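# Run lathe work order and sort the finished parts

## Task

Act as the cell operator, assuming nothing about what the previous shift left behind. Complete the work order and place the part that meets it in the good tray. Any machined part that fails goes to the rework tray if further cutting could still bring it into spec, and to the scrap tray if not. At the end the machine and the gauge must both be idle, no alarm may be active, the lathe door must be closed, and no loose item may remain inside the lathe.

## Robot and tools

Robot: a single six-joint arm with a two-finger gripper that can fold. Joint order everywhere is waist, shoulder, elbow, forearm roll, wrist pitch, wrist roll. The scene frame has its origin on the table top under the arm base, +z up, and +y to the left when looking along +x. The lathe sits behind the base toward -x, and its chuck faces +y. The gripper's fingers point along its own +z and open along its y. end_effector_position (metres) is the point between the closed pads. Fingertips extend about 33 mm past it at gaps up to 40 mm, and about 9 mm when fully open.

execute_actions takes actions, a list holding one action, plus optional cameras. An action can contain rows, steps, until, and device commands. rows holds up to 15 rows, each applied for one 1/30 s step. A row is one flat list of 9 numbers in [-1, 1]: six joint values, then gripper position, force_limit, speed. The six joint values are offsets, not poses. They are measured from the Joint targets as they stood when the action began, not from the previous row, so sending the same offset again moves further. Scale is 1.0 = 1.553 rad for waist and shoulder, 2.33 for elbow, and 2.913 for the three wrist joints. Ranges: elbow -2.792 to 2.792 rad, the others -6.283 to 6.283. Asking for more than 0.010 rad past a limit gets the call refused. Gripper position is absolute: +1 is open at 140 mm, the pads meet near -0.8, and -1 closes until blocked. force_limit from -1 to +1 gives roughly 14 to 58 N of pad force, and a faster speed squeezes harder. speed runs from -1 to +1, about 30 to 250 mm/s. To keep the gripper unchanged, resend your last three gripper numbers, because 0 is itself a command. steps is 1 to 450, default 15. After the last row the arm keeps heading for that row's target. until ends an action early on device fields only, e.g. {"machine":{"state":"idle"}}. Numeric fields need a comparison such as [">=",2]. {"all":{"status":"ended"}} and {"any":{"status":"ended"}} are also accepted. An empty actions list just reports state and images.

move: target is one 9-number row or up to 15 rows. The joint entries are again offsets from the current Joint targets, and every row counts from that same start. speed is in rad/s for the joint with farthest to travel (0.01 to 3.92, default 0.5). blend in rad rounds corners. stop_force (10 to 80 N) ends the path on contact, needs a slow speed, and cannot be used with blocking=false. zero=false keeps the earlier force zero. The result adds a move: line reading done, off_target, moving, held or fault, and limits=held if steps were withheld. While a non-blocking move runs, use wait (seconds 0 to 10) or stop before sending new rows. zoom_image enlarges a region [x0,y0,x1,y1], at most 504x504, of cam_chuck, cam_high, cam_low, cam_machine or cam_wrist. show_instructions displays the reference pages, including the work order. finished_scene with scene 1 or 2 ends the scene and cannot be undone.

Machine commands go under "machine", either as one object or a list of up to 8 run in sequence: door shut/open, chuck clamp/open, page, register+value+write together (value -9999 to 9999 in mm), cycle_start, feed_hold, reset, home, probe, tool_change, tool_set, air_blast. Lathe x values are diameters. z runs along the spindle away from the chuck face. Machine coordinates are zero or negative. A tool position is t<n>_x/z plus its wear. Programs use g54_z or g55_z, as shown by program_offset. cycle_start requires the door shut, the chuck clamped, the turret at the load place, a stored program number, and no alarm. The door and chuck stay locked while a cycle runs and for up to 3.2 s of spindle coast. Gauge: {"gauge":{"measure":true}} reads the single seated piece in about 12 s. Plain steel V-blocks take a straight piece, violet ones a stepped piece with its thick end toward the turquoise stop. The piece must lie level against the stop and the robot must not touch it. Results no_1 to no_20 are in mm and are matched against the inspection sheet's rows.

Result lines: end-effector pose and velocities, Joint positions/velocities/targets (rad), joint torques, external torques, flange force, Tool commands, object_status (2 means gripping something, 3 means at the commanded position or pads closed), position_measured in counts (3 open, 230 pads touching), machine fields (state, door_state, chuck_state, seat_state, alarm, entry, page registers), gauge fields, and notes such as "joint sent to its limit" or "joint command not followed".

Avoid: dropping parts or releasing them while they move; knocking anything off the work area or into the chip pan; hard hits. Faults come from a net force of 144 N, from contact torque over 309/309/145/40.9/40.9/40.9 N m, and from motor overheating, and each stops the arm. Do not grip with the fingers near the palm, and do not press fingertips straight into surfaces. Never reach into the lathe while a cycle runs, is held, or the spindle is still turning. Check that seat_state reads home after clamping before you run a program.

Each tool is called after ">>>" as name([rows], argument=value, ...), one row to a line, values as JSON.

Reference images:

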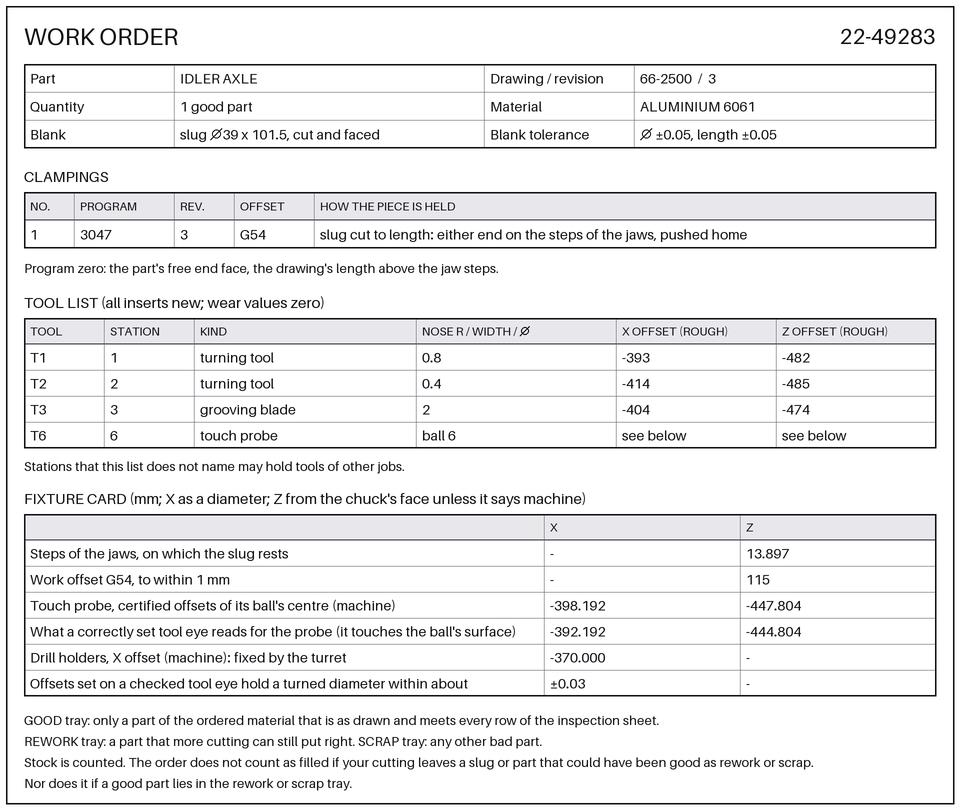

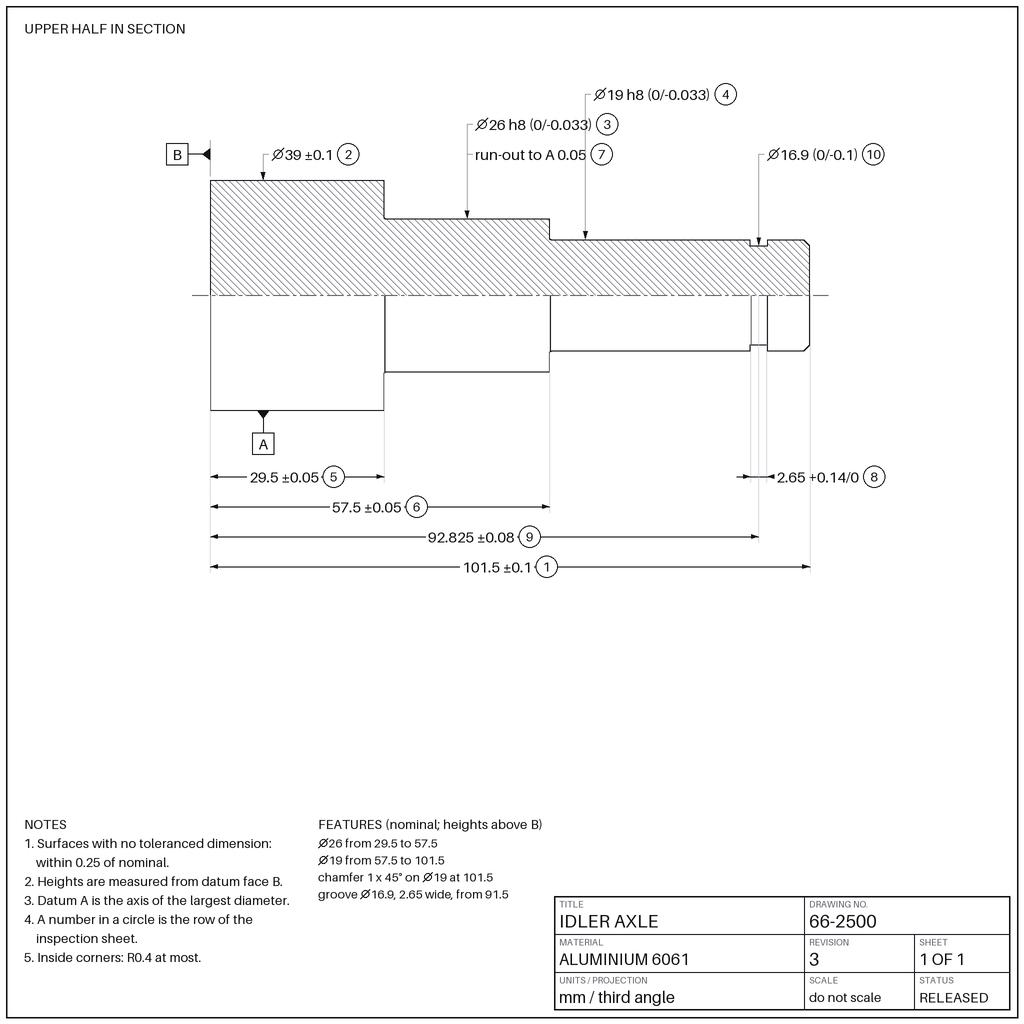

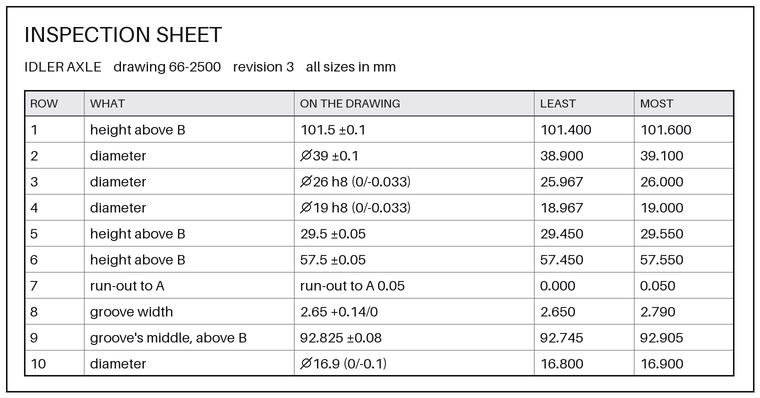

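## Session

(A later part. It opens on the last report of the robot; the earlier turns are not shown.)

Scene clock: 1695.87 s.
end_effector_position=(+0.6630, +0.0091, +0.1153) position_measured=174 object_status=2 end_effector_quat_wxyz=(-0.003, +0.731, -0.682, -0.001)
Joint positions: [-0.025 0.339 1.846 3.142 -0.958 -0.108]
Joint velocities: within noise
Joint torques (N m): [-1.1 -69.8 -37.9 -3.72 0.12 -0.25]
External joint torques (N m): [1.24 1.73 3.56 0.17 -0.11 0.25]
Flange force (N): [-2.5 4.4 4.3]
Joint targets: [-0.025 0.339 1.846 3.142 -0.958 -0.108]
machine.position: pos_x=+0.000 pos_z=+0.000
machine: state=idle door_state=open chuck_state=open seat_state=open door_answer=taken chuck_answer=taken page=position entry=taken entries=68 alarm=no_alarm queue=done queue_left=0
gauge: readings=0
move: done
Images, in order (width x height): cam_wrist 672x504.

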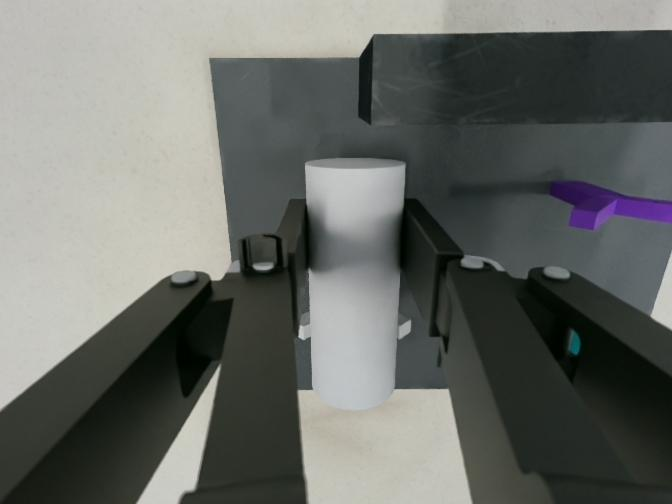

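>>> move(target=[0, 0.0285, 0.018, 0, 0.0298, 0, -0.98, 0, 0], speed=0.06, stop_force=10, cameras=["cam_low","cam_wrist"])

>>> zoom_image(camera="cam_low", region=[460, 170, 620, 290])

Scene clock: 1704.43 s.
end_effector_position=(+0.6624, +0.0092, +0.0995) position_measured=174 object_status=2 end_effector_quat_wxyz=(-0.003, +0.731, -0.682, +0.000)
Joint positions: [-0.025 0.353 1.86 3.142 -0.929 -0.108]
Joint velocities: within noise
Joint torques (N m): [-0.36 -31.49 -17.8 -3.67 4.93 -0.09]
External joint torques (N m): [0.83 -37.54 -15.76 0.2 -4.94 0.09]
Flange force (N): [-2.3 15.9 -58.2]
Joint targets: [-0.025 0.353 1.860 3.142 -0.929 -0.108]
machine.position: pos_x=+0.000 pos_z=+0.000
machine: state=idle door_state=open chuck_state=open seat_state=open door_answer=taken chuck_answer=taken page=position entry=taken entries=68 alarm=no_alarm queue=done queue_left=0
gauge: readings=0
move: contact; the wrist pitch is farthest, 0.058 rad from its target
Images, in order (width x height): cam_low 672x504, cam_wrist 672x504.

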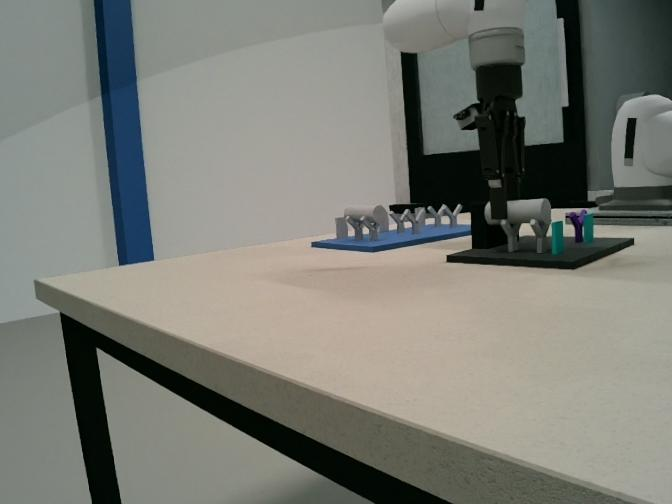

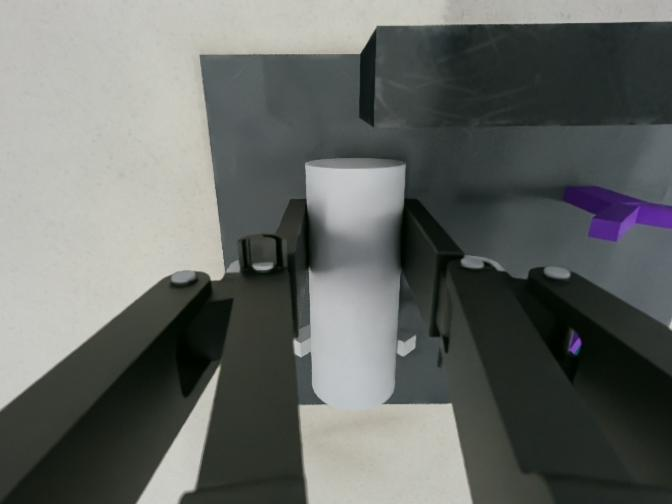

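Scaled by 3.150 from the camera's 672x504 image, which has a finer 960x720 frame.

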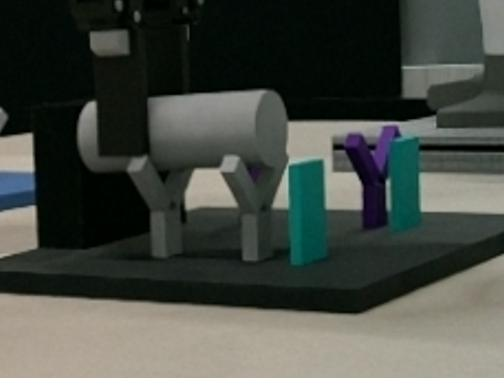

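>>> execute_actions([
  {"rows":[[0,0,0,0,0,0,0.0,0,-1]],"steps":45},
], cameras=["cam_low","cam_wrist"])

>>> zoom_image(camera="cam_low", region=[460, 170, 620, 290])

Scene clock: 1715.50 s.
end_effector_position=(+0.6624, +0.0092, +0.0995) position_measured=129 object_status=3 end_effector_quat_wxyz=(-0.003, +0.731, -0.682, +0.000)
Joint positions: [-0.025 0.353 1.86 3.142 -0.929 -0.108]
Joint velocities: within noise
Joint torques (N m): [-0.99 -69.15 -35.84 -3.81 0.14 -0.26]
External joint torques (N m): [1.15 0.35 2.52 0.35 -0.15 0.26]
Flange force (N): [-2.4 4.2 2.0]
Joint targets: [-0.025 0.353 1.860 3.142 -0.929 -0.108]
machine.position: pos_x=+0.000 pos_z=+0.000
machine: state=idle door_state=open chuck_state=open seat_state=open door_answer=taken chuck_answer=taken page=position entry=taken entries=68 alarm=no_alarm queue=done queue_left=0
gauge: readings=0
Images, in order (width x height): cam_low 672x504, cam_wrist 672x504.

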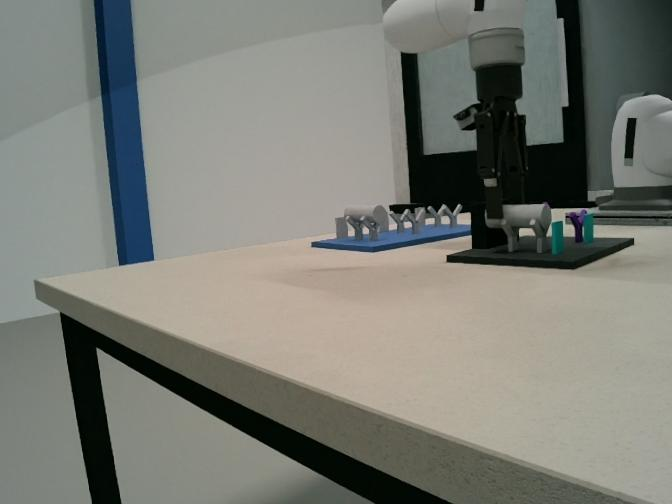

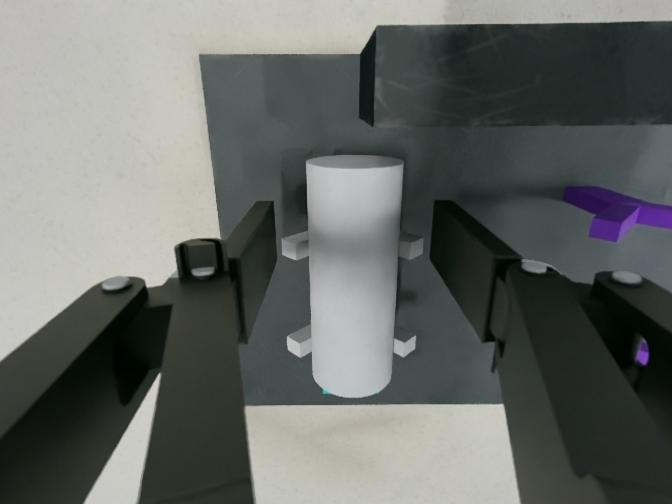

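Scaled by 3.150 from the camera's 672x504 image, which has a finer 960x720 frame.

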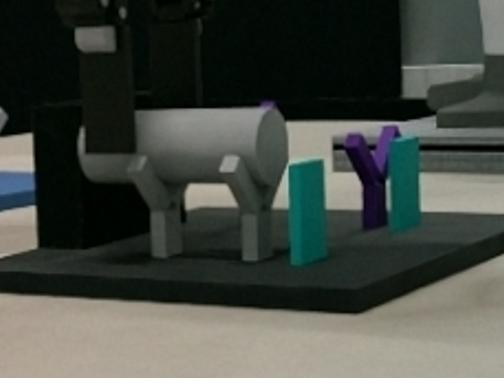

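>>> move([
  [0, -0.0152, -0.0095, 0, -0.0155, 0, 0.0, 0, -1],
  [0.0404, -0.0159, -0.0088, 0, -0.0154, 0.0216, 0.0, 0, -1],
  [0.0404, 0.0036, 0.0015, 0, 0.0033, 0.0216, 0.0, 0, -1],
], speed=[0.1, 0.15, 0.08], cameras=["cam_low","cam_wrist"])

Scene clock: 1740.97 s.
end_effector_position=(+0.6609, +0.0508, +0.0944) position_measured=129 object_status=3 end_effector_quat_wxyz=(-0.003, +0.731, -0.682, +0.000)
Joint positions: [0.038 0.359 1.863 3.142 -0.919 -0.045]
Joint velocities: within noise
Joint torques (N m): [-0.59 -69.51 -35.77 -3.79 0.1 -0.22]
External joint torques (N m): [0.78 0 2.24 0.31 -0.09 0.22]
Flange force (N): [-1.5 4.3 1.5]
Joint targets: [0.038 0.359 1.863 3.142 -0.919 -0.045]
machine.position: pos_x=+0.000 pos_z=+0.000
machine: state=idle door_state=open chuck_state=open seat_state=open door_answer=taken chuck_answer=taken page=position entry=taken entries=68 alarm=no_alarm queue=done queue_left=0
gauge: readings=0
move: done
Images, in order (width x height): cam_low 672x504, cam_wrist 672x504.

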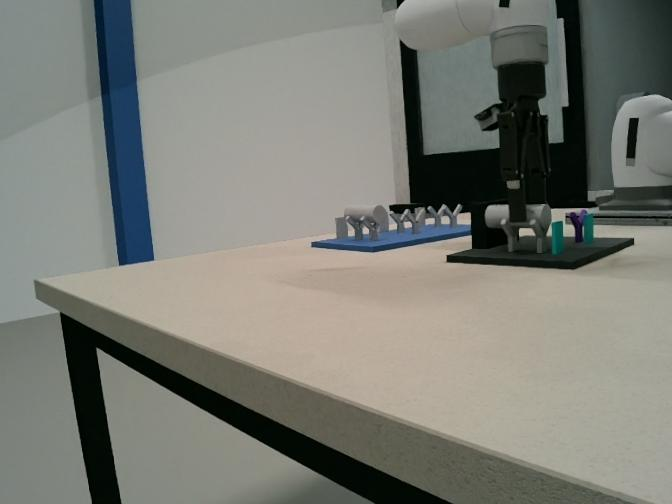

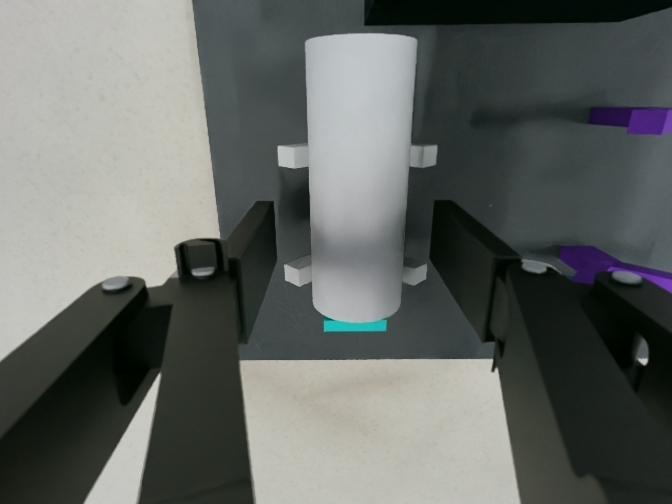

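>>> move(target=[0, -0.00147, 0.00146, 0, 0.00038, 0, 0.0, 0, -1], speed=0.05, cameras=[])

>>> execute_actions([
  {"rows":[[0,0,0,0,0,0,-1,-0.5,-1]],"steps":50},
], cameras=["cam_wrist"])

Scene clock: 1756.57 s.
end_effector_position=(+0.6592, +0.0508, +0.0944) position_measured=129 object_status=3 end_effector_quat_wxyz=(-0.003, +0.731, -0.682, +0.000)
Joint positions: [0.038 0.357 1.867 3.142 -0.918 -0.045]
Joint velocities: within noise
Joint torques (N m): [-1.13 -68.88 -35.53 -3.7 0.11 -0.23]
External joint torques (N m): [1.18 -0.17 2.21 0.25 -0.11 0.23]
Flange force (N): [-2.1 4.5 1.2]
Joint targets: [0.038 0.357 1.867 3.142 -0.918 -0.045]
machine.position: pos_x=+0.000 pos_z=+0.000
machine: state=idle door_state=open chuck_state=open seat_state=open door_answer=taken chuck_answer=taken page=position entry=taken entries=68 alarm=no_alarm queue=done queue_left=0
gauge: readings=0
move: done
No camera images: "cameras" was empty.

Scene clock: 1758.43 s.
end_effector_position=(+0.6592, +0.0508, +0.0944) position_measured=172 object_status=2 end_effector_quat_wxyz=(-0.003, +0.731, -0.682, +0.000)
Joint positions: [0.038 0.357 1.867 3.142 -0.918 -0.045]
Joint velocities: within noise
Joint torques (N m): [-1.32 -64.64 -27.85 -4.01 -2.53 -0.25]
External joint torques (N m): [1.38 -4.09 -5.36 0.57 2.52 0.25]
Flange force (N): [-2.5 -3.7 -3.7]
Joint targets: [0.038 0.357 1.867 3.142 -0.918 -0.045]
machine.position: pos_x=+0.000 pos_z=+0.000
machine: state=idle door_state=open chuck_state=open seat_state=open door_answer=taken chuck_answer=taken page=position entry=taken entries=68 alarm=no_alarm queue=done queue_left=0
gauge: readings=0
Images, in order (width x height): cam_wrist 672x504.

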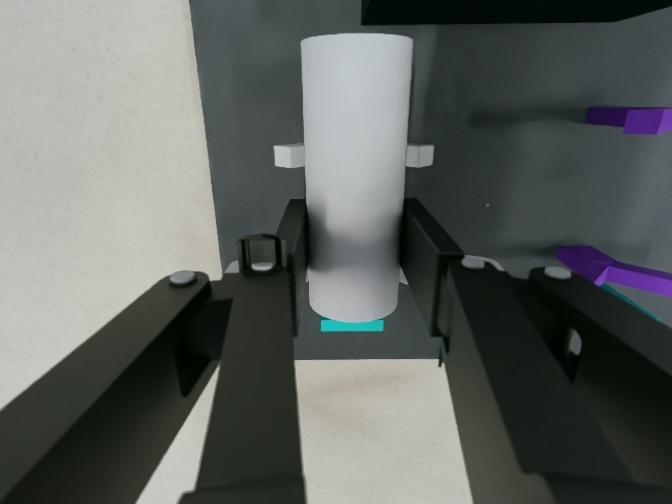

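>>> execute_actions([
  {"rows":[[0,0,0,0,0,0,-0.1,-0.5,-1]],"steps":30},
], cameras=[])

>>> move(target=[-0.01166, 0.00026, -0.00026, 0, -0.00007, -0.0062, -0.1, -0.5, -1], speed=0.04, stop_force=15, cameras=["cam_wrist"])

Scene clock: 1770.87 s.
end_effector_position=(+0.6592, +0.0508, +0.0944) position_measured=141 object_status=3 end_effector_quat_wxyz=(-0.003, +0.731, -0.682, +0.000)
Joint positions: [0.038 0.357 1.867 3.142 -0.918 -0.045]
Joint velocities: within noise
Joint torques (N m): [-0.57 -68.17 -35.56 -3.77 0.08 -0.3]
External joint torques (N m): [0.85 -1.01 2.01 0.3 -0.07 0.3]
Flange force (N): [-1.7 5.2 0.3]
Joint targets: [0.038 0.357 1.867 3.142 -0.918 -0.045]
machine.position: pos_x=+0.000 pos_z=+0.000
machine: state=idle door_state=open chuck_state=open seat_state=open door_answer=taken chuck_answer=taken page=position entry=taken entries=68 alarm=no_alarm queue=done queue_left=0
gauge: readings=0
No camera images: "cameras" was empty.

Scene clock: 1771.97 s.
end_effector_position=(+0.6603, +0.0388, +0.0944) position_measured=141 object_status=3 end_effector_quat_wxyz=(-0.003, +0.731, -0.682, +0.000)
Joint positions: [0.019 0.357 1.866 3.142 -0.919 -0.063]
Joint velocities: within noise
Joint torques (N m): [-1.24 -68.41 -35.7 -3.8 0.17 -0.28]
External joint torques (N m): [1.28 -0.31 2.54 0.36 -0.18 0.28]
Flange force (N): [-2.4 5.2 1.2]
Joint targets: [0.019 0.357 1.866 3.142 -0.919 -0.063]
machine.position: pos_x=+0.000 pos_z=+0.000
machine: state=idle door_state=open chuck_state=open seat_state=open door_answer=taken chuck_answer=taken page=position entry=taken entries=68 alarm=no_alarm queue=done queue_left=0
gauge: readings=0
move: done
Images, in order (width x height): cam_wrist 672x504.

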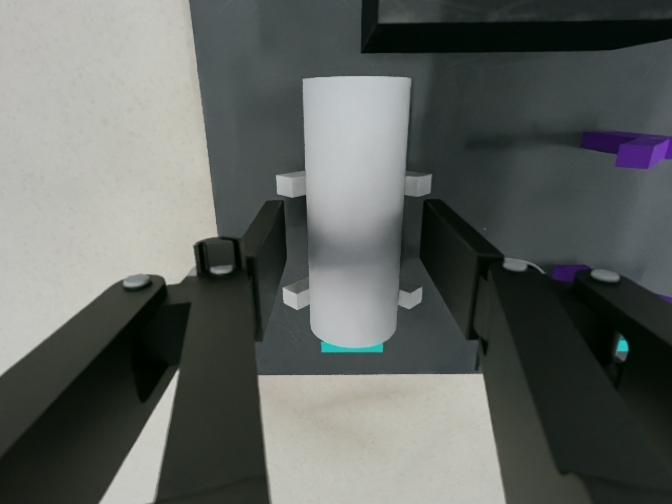

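>>> execute_actions([
  {"rows":[[0,0,0,0,0,0,-1,-0.5,-1]],"steps":40},
], cameras=[])

>>> move(target=[0, -0.00263, -0.00125, 0, -0.0024, 0, -1, -0.5, -1], speed=0.05, cameras=[])

>>> move(target=[0.0234, 0, 0, 0, 0, 0.01246, -1, -0.5, -1], speed=0.02, stop_force=10, cameras=["cam_wrist","cam_low"])

Scene clock: 1782.77 s.
end_effector_position=(+0.6603, +0.0388, +0.0944) position_measured=172 object_status=2 end_effector_quat_wxyz=(-0.003, +0.731, -0.682, +0.000)
Joint positions: [0.019 0.357 1.866 3.142 -0.919 -0.063]
Joint velocities: within noise
Joint torques (N m): [-1.47 -62.32 -33.91 -3.79 1.65 -0.29]
External joint torques (N m): [1.46 -6.1 0.86 0.36 -1.66 0.29]
Flange force (N): [-2.7 8.6 -8.5]
Joint targets: [0.019 0.357 1.866 3.142 -0.919 -0.063]
machine.position: pos_x=+0.000 pos_z=+0.000
machine: state=idle door_state=open chuck_state=open seat_state=open door_answer=taken chuck_answer=taken page=position entry=taken entries=68 alarm=no_alarm queue=done queue_left=0
gauge: readings=0
No camera images: "cameras" was empty.

Scene clock: 1783.47 s.
end_effector_position=(+0.6603, +0.0388, +0.0984) position_measured=172 object_status=2 end_effector_quat_wxyz=(-0.003, +0.731, -0.682, +0.000)
Joint positions: [0.019 0.353 1.863 3.142 -0.926 -0.063]
Joint velocities: within noise
Joint torques (N m): [-0.7 -70.31 -37.26 -3.77 0 -0.28]
External joint torques (N m): [0.59 1.83 3.8 0.3 0 0.28]
Flange force (N): [-1.4 5.0 4.7]
Joint targets: [0.019 0.353 1.863 3.142 -0.926 -0.063]
machine.position: pos_x=+0.000 pos_z=+0.000
machine: state=idle door_state=open chuck_state=open seat_state=open door_answer=taken chuck_answer=taken page=position entry=taken entries=68 alarm=no_alarm queue=done queue_left=0
gauge: readings=0
move: done
No camera images: "cameras" was empty.

Scene clock: 1785.23 s.
end_effector_position=(+0.6592, +0.0545, +0.0985) position_measured=172 object_status=2 end_effector_quat_wxyz=(-0.003, +0.731, -0.682, +0.000)
Joint positions: [0.043 0.353 1.863 3.142 -0.926 -0.039]
Joint velocities: within noise
Joint torques (N m): [16.75 -67.24 -35.47 3.86 0.54 -0.21]
External joint torques (N m): [-16.5 -1.79 1.76 -7.34 -0.53 0.21]
Flange force (N): [24.7 6.5 -1.5]
Joint targets: [0.043 0.353 1.863 3.142 -0.926 -0.039]
machine.position: pos_x=+0.000 pos_z=+0.000
machine: state=idle door_state=open chuck_state=open seat_state=open door_answer=taken chuck_answer=taken page=position entry=taken entries=68 alarm=no_alarm queue=done queue_left=0
gauge: readings=0
move: contact; the waist is farthest, 0.012 rad from its target
Images, in order (width x height): cam_low 672x504, cam_wrist 672x504.

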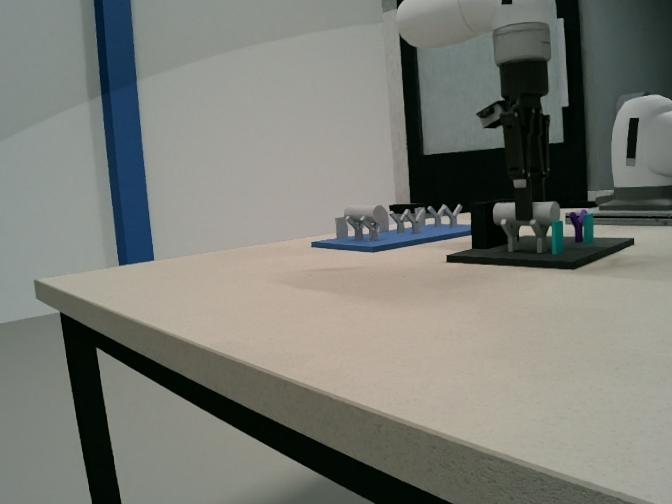

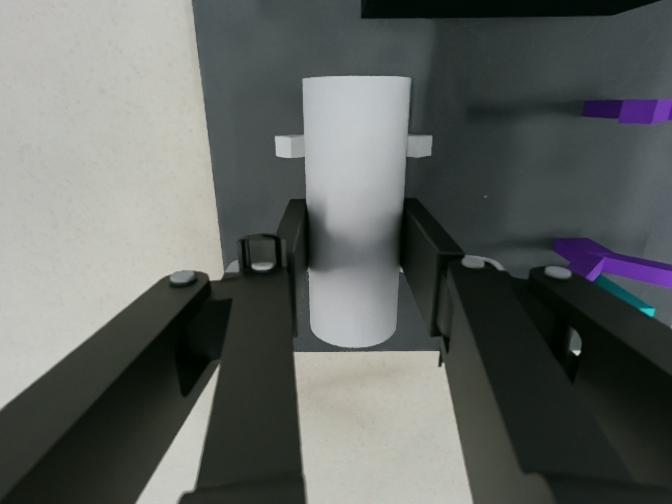

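>>> move(target=[-0.0003, 0.00275, 0.00125, 0, 0.0025, 0, -1, -0.5, -1], speed=0.02, cameras=[])

>>> execute_actions([
  {"rows":[[0,0,0,0,0,0,-0.1,-0.5,-1]],"steps":30},
], cameras=["cam_low","cam_wrist"])

>>> zoom_image(camera="cam_low", region=[460, 170, 620, 290])

Scene clock: 1794.33 s.
end_effector_position=(+0.6593, +0.0543, +0.0943) position_measured=172 object_status=2 end_effector_quat_wxyz=(-0.003, +0.731, -0.682, +0.000)
Joint positions: [0.043 0.357 1.866 3.142 -0.918 -0.039]
Joint velocities: within noise
Joint torques (N m): [5.08 -57.93 -29.87 -0.87 1.24 -0.31]
External joint torques (N m): [-4.8 -11.65 -3.56 -2.59 -1.25 0.31]
Flange force (N): [6.9 8.0 -16.7]
Joint targets: [0.043 0.357 1.866 3.142 -0.918 -0.039]
machine.position: pos_x=+0.000 pos_z=+0.000
machine: state=idle door_state=open chuck_state=open seat_state=open door_answer=taken chuck_answer=taken page=position entry=taken entries=68 alarm=no_alarm queue=done queue_left=0
gauge: readings=0
move: done
No camera images: "cameras" was empty.

Scene clock: 1795.53 s.
end_effector_position=(+0.6593, +0.0543, +0.0943) position_measured=141 object_status=3 end_effector_quat_wxyz=(-0.003, +0.731, -0.682, +0.000)
Joint positions: [0.043 0.357 1.866 3.142 -0.918 -0.039]
Joint velocities: within noise
Joint torques (N m): [-0.46 -69.09 -35.75 -3.47 0.05 -0.27]
External joint torques (N m): [0.49 0.52 2.56 0.03 -0.05 0.27]
Flange force (N): [-1.1 4.3 2.3]
Joint targets: [0.043 0.357 1.866 3.142 -0.918 -0.039]
machine.position: pos_x=+0.000 pos_z=+0.000
machine: state=idle door_state=open chuck_state=open seat_state=open door_answer=taken chuck_answer=taken page=position entry=taken entries=68 alarm=no_alarm queue=done queue_left=0
gauge: readings=0
Images, in order (width x height): cam_low 672x504, cam_wrist 672x504.

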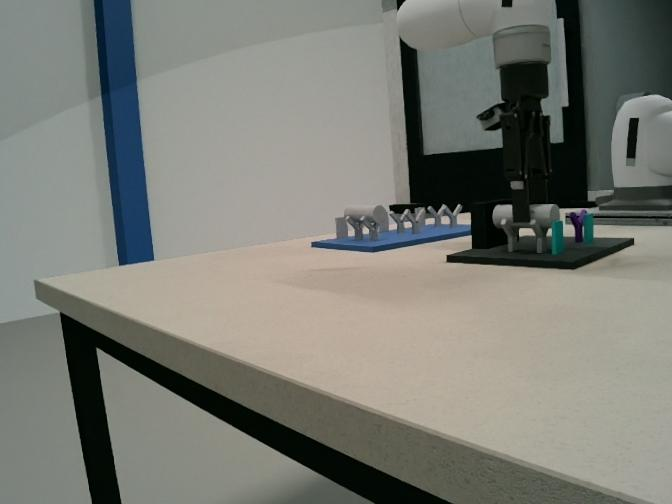

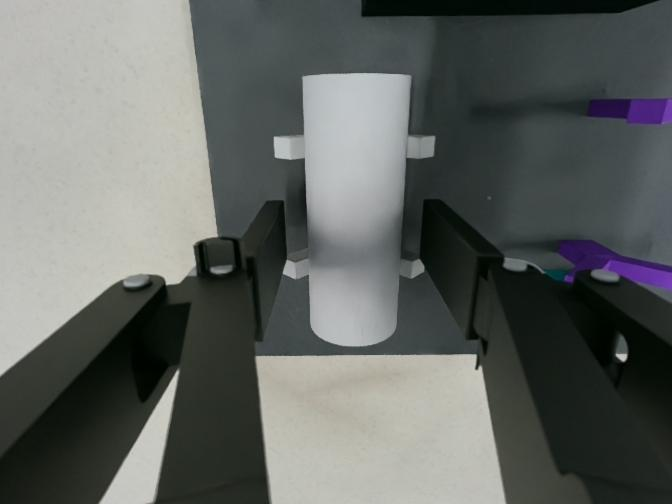

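Scaled by 3.150 from the camera's 672x504 image, which has a finer 960x720 frame.

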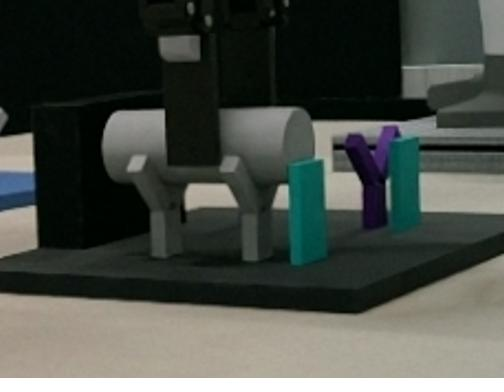

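>>> execute_actions([
  {"gauge":{"measure":true},"steps":450,"until":{"gauge":{"readings":[">=",1]}}},
], cameras=["cam_low"])

Scene clock: 1811.80 s.
end_effector_position=(+0.6593, +0.0543, +0.0943) position_measured=141 object_status=3 end_effector_quat_wxyz=(-0.003, +0.731, -0.682, +0.000)
Joint positions: [0.043 0.357 1.866 3.142 -0.918 -0.039]
Joint velocities: within noise
Joint torques (N m): [-0.64 -68.62 -35.72 -3.54 0.04 -0.24]
External joint torques (N m): [0.75 -0.57 2.19 0.07 -0.03 0.24]
Flange force (N): [-1.4 5.1 1.0]
Joint targets: [0.043 0.357 1.866 3.142 -0.918 -0.039]
Tool commands: gripper/position=-0.1 gripper/force_limit=-0.5 gripper/speed=-1.0
machine.position: pos_x=+0.000 pos_z=+0.000
machine: state=idle door_state=open chuck_state=open seat_state=open door_answer=taken chuck_answer=taken page=position entry=taken entries=68 alarm=no_alarm queue=done queue_left=0
gauge: message=started readings=1 no_1=101.521 no_2=39.015 no_3=25.983 no_4=18.979 no_5=29.491 no_6=57.492 no_7=0.024 no_8=2.722 no_9=92.814 no_10=16.845
Images, in order (width x height): cam_low 672x504.

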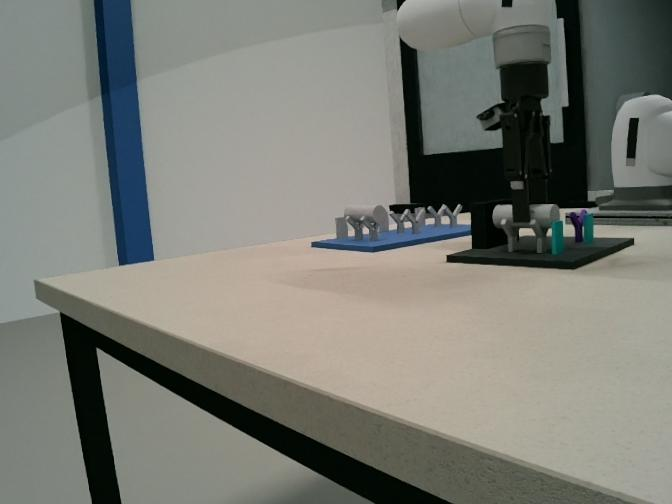

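>>> execute_actions([
  {"rows":[[0,0,0,0,0,0,-1,0,-1]],"steps":50,"machine":{"door":"shut"}},
], cameras=["cam_wrist"])

Scene clock: 1818.43 s.
end_effector_position=(+0.6593, +0.0543, +0.0944) position_measured=174 object_status=2 end_effector_quat_wxyz=(-0.003, +0.731, -0.682, +0.000)
Joint positions: [0.043 0.357 1.866 3.142 -0.918 -0.039]
Joint velocities: within noise
Joint torques (N m): [5.79 -61.27 -34.13 -0.52 2.3 -0.24]
External joint torques (N m): [-5.39 -7.76 0.81 -2.92 -2.3 0.24]
Flange force (N): [7.9 10.8 -11.4]
Joint targets: [0.043 0.357 1.866 3.142 -0.918 -0.039]
machine.position: pos_x=+0.000 pos_z=+0.000
machine: state=idle door_state=between chuck_state=open seat_state=open door_answer=taken chuck_answer=taken page=position entry=taken entries=68 alarm=no_alarm queue=running queue_left=0
gauge: message=started readings=1 no_1=101.521 no_2=39.015 no_3=25.983 no_4=18.979 no_5=29.491 no_6=57.492 no_7=0.024 no_8=2.722 no_9=92.814 no_10=16.845
Images, in order (width x height): cam_wrist 672x504.

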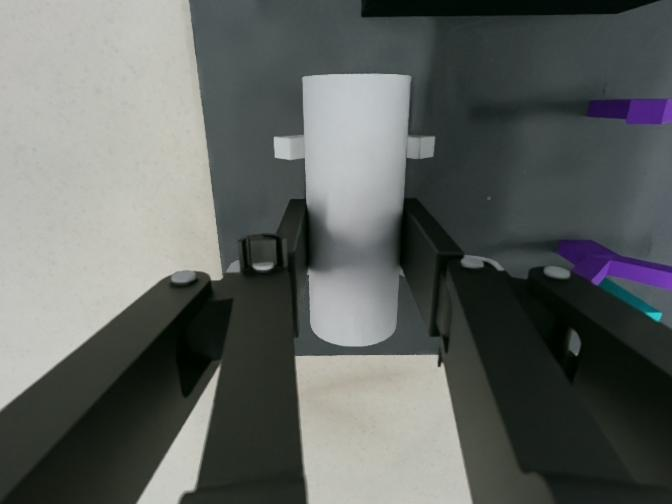

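>>> move([
  [0, -0.0695, -0.0489, 0, -0.0764, 0, -1, 0, -1],
  [0.6489, -0.2041, 0.0738, 0, -0.05, 0.3697, -1, 0, -1],
], speed=[0.15, 0.7], blend=[0.02, 0], cameras=["cam_wrist","cam_high"])

Scene clock: 1835.17 s.
end_effector_position=(+0.2301, +0.4590, +0.2008) position_measured=174 object_status=2 end_effector_quat_wxyz=(-0.003, +0.707, -0.707, +0.000)
Joint positions: [1.051 0.04 2.038 3.142 -1.064 1.038]
Joint velocities: within noise
Joint torques (N m): [-0.88 -41.33 -40.71 -4.06 0.04 -0.21]
External joint torques (N m): [0.62 1.07 3.92 0.25 -0.07 0.21]
Flange force (N): [3.5 3.6 5.2]
Joint targets: [1.051 0.040 2.038 3.142 -1.064 1.038]
machine.position: pos_x=+0.000 pos_z=+0.000
machine: state=idle door_state=shut chuck_state=open seat_state=open door_answer=taken chuck_answer=taken page=position entry=taken entries=68 alarm=no_alarm queue=done queue_left=0
gauge: message=started readings=1 no_1=101.521 no_2=39.015 no_3=25.983 no_4=18.979 no_5=29.491 no_6=57.492 no_7=0.024 no_8=2.722 no_9=92.814 no_10=16.845
move: done
Images, in order (width x height): cam_high 672x504, cam_wrist 672x504.

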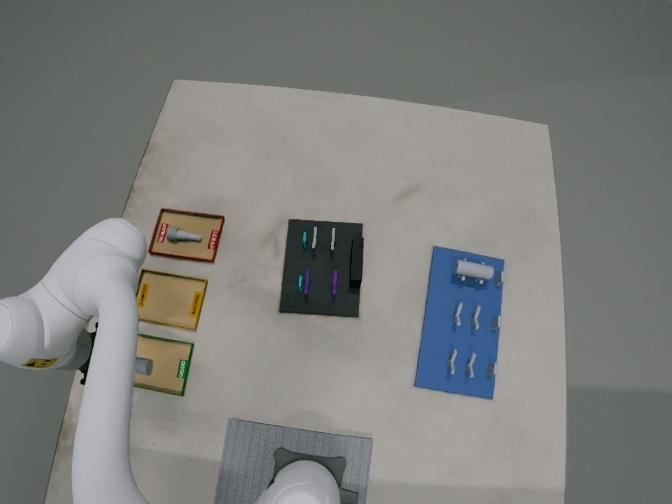

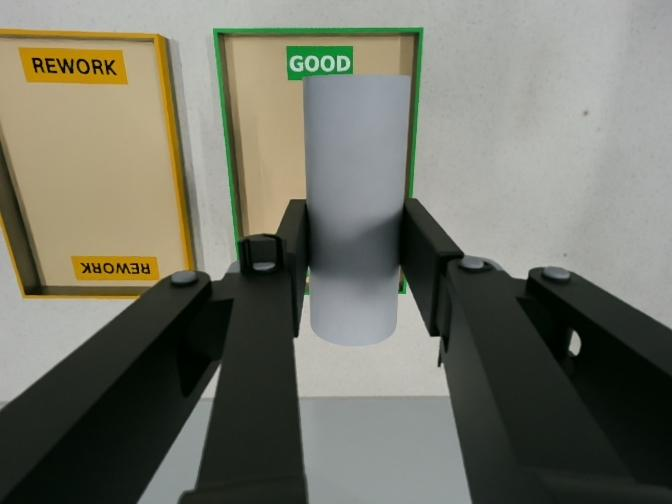

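>>> move(target=[-0.0184, 0.1188, 0.0469, 0, 0.101, -0.0098, -1, 0, -1], speed=0.25, cameras=["cam_wrist"])

>>> move(target=[0, 0.0183, 0.00573, 0, 0.01433, 0, -1, 0, -1], speed=0.02, stop_force=10, cameras=["cam_wrist"])

Scene clock: 1849.20 s.
end_effector_position=(+0.2511, +0.4645, +0.0560) position_measured=174 object_status=2 end_effector_quat_wxyz=(-0.003, +0.707, -0.707, +0.000)
Joint positions: [1.022 0.225 2.147 3.142 -0.77 1.009]
Joint velocities: within noise
Joint torques (N m): [-1.95 -53.24 -32.76 -3.38 0.16 -0.16]
External joint torques (N m): [1.59 1.81 3.55 0.36 -0.2 0.16]
Flange force (N): [1.7 4.7 4.6]
Joint targets: [1.022 0.225 2.147 3.142 -0.770 1.009]
machine.position: pos_x=+0.000 pos_z=+0.000
machine: state=idle door_state=shut chuck_state=open seat_state=open door_answer=taken chuck_answer=taken page=position entry=taken entries=68 alarm=no_alarm queue=done queue_left=0
gauge: message=started readings=1 no_1=101.521 no_2=39.015 no_3=25.983 no_4=18.979 no_5=29.491 no_6=57.492 no_7=0.024 no_8=2.722 no_9=92.814 no_10=16.845
move: done
Images, in order (width x height): cam_wrist 672x504.

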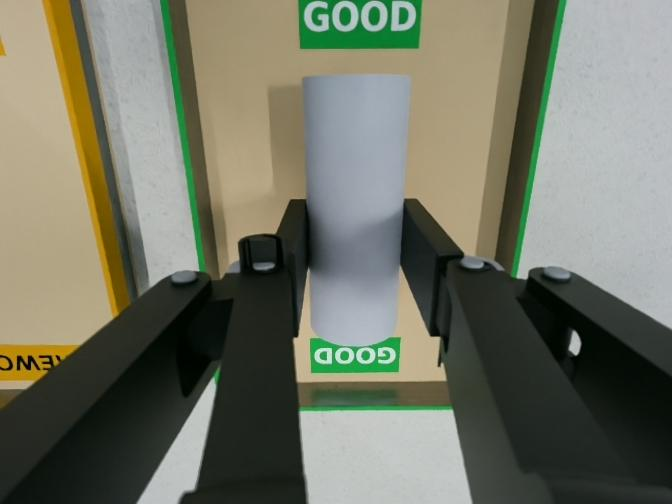

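Scene clock: 1850.77 s.
end_effector_position=(+0.2512, +0.4646, +0.0463) position_measured=174 object_status=2 end_effector_quat_wxyz=(-0.003, +0.707, -0.707, +0.000)
Joint positions: [1.022 0.239 2.154 3.142 -0.75 1.009]
Joint velocities: within noise
Joint torques (N m): [-2 -34.19 -22.69 -3.47 3.21 -0.16]
External joint torques (N m): [1.88 -18.86 -5.98 0.5 -3.25 0.16]
Flange force (N): [8.8 9.2 -37.4]
Joint targets: [1.022 0.239 2.154 3.142 -0.750 1.009]
machine.position: pos_x=+0.000 pos_z=+0.000
machine: state=idle door_state=shut chuck_state=open seat_state=open door_answer=taken chuck_answer=taken page=position entry=taken entries=68 alarm=no_alarm queue=done queue_left=0
gauge: message=started readings=1 no_1=101.521 no_2=39.015 no_3=25.983 no_4=18.979 no_5=29.491 no_6=57.492 no_7=0.024 no_8=2.722 no_9=92.814 no_10=16.845
move: contact; the wrist pitch is farthest, 0.021 rad from its target
Images, in order (width x height): cam_wrist 672x504.

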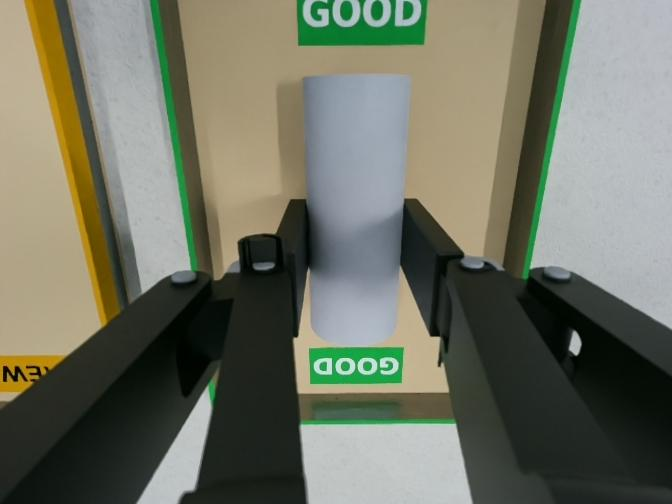

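>>> execute_actions([
  {"rows":[[0,0,0,0,0,0,-0.15,0,-1]],"steps":40},
], cameras=["cam_wrist"])

Scene clock: 1854.87 s.
end_effector_position=(+0.2512, +0.4646, +0.0463) position_measured=148 object_status=3 end_effector_quat_wxyz=(-0.003, +0.707, -0.707, +0.000)
Joint positions: [1.022 0.239 2.154 3.142 -0.75 1.009]
Joint velocities: within noise
Joint torques (N m): [-1.42 -52.03 -30.43 -3.23 0.05 -0.21]
External joint torques (N m): [1.33 -0.62 1.8 0.27 -0.09 0.21]
Flange force (N): [2.0 4.4 0.1]
Joint targets: [1.022 0.239 2.154 3.142 -0.750 1.009]
machine.position: pos_x=+0.000 pos_z=+0.000
machine: state=idle door_state=shut chuck_state=open seat_state=open door_answer=taken chuck_answer=taken page=position entry=taken entries=68 alarm=no_alarm queue=done queue_left=0
gauge: message=started readings=1 no_1=101.521 no_2=39.015 no_3=25.983 no_4=18.979 no_5=29.491 no_6=57.492 no_7=0.024 no_8=2.722 no_9=92.814 no_10=16.845
Images, in order (width x height): cam_wrist 672x504.

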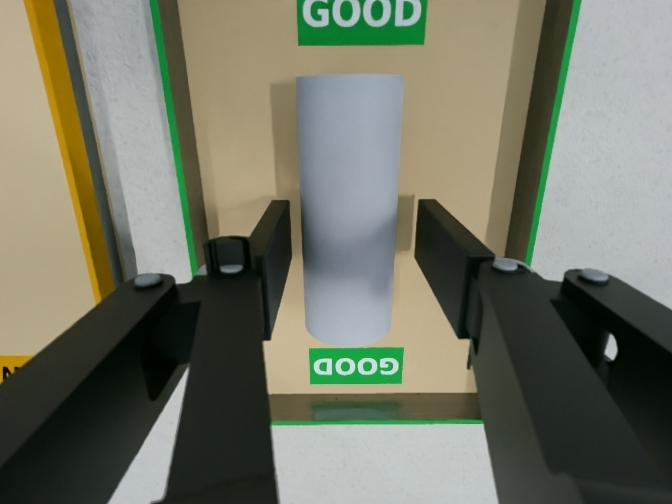

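>>> move(target=[0, -0.1143, -0.0597, 0, -0.1081, 0, -0.15, 0, -1], speed=0.25, cameras=["cam_high","cam_wrist"])

Scene clock: 1860.93 s.
end_effector_position=(+0.2507, +0.4643, +0.2015) position_measured=148 object_status=3 end_effector_quat_wxyz=(-0.004, +0.707, -0.707, +0.000)
Joint positions: [1.022 0.061 2.015 3.142 -1.064 1.009]
Joint velocities: within noise
Joint torques (N m): [-0.95 -42.45 -39.13 -4.14 0.08 -0.25]
External joint torques (N m): [0.68 0.36 2.42 0.34 -0.11 0.24]
Flange force (N): [2.2 3.2 2.8]
Joint targets: [1.022 0.061 2.015 3.142 -1.064 1.009]
machine.position: pos_x=+0.000 pos_z=+0.000
machine: state=idle door_state=shut chuck_state=open seat_state=open door_answer=taken chuck_answer=taken page=position entry=taken entries=68 alarm=no_alarm queue=done queue_left=0
gauge: message=started readings=1 no_1=101.521 no_2=39.015 no_3=25.983 no_4=18.979 no_5=29.491 no_6=57.492 no_7=0.024 no_8=2.722 no_9=92.814 no_10=16.845
move: done
Images, in order (width x height): cam_high 672x504, cam_wrist 672x504.

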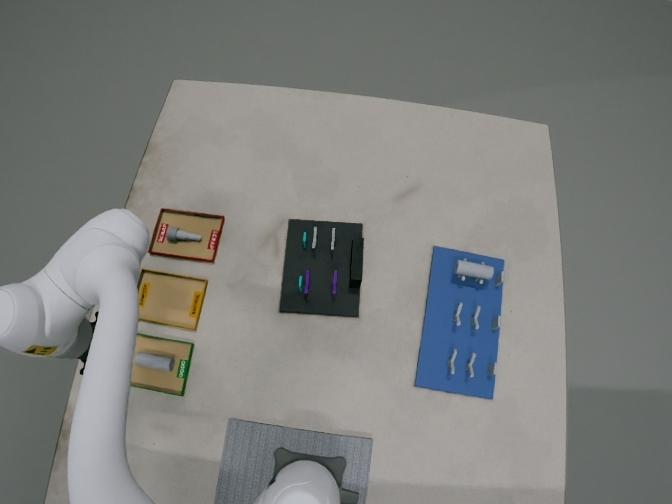

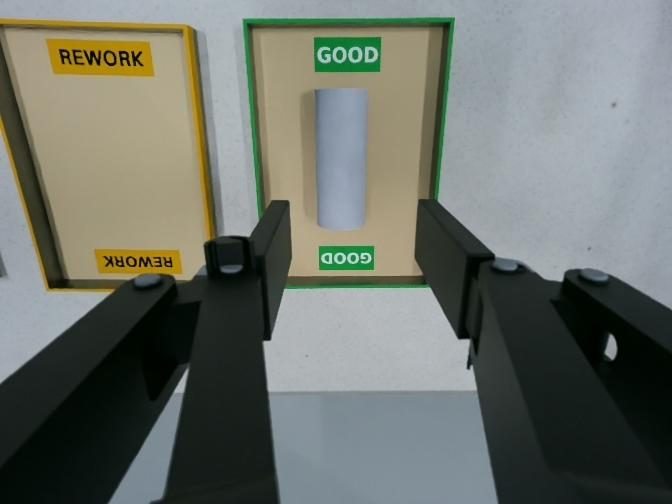

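>>> finished_scene(scene=1)

The scene is finished: the task was done.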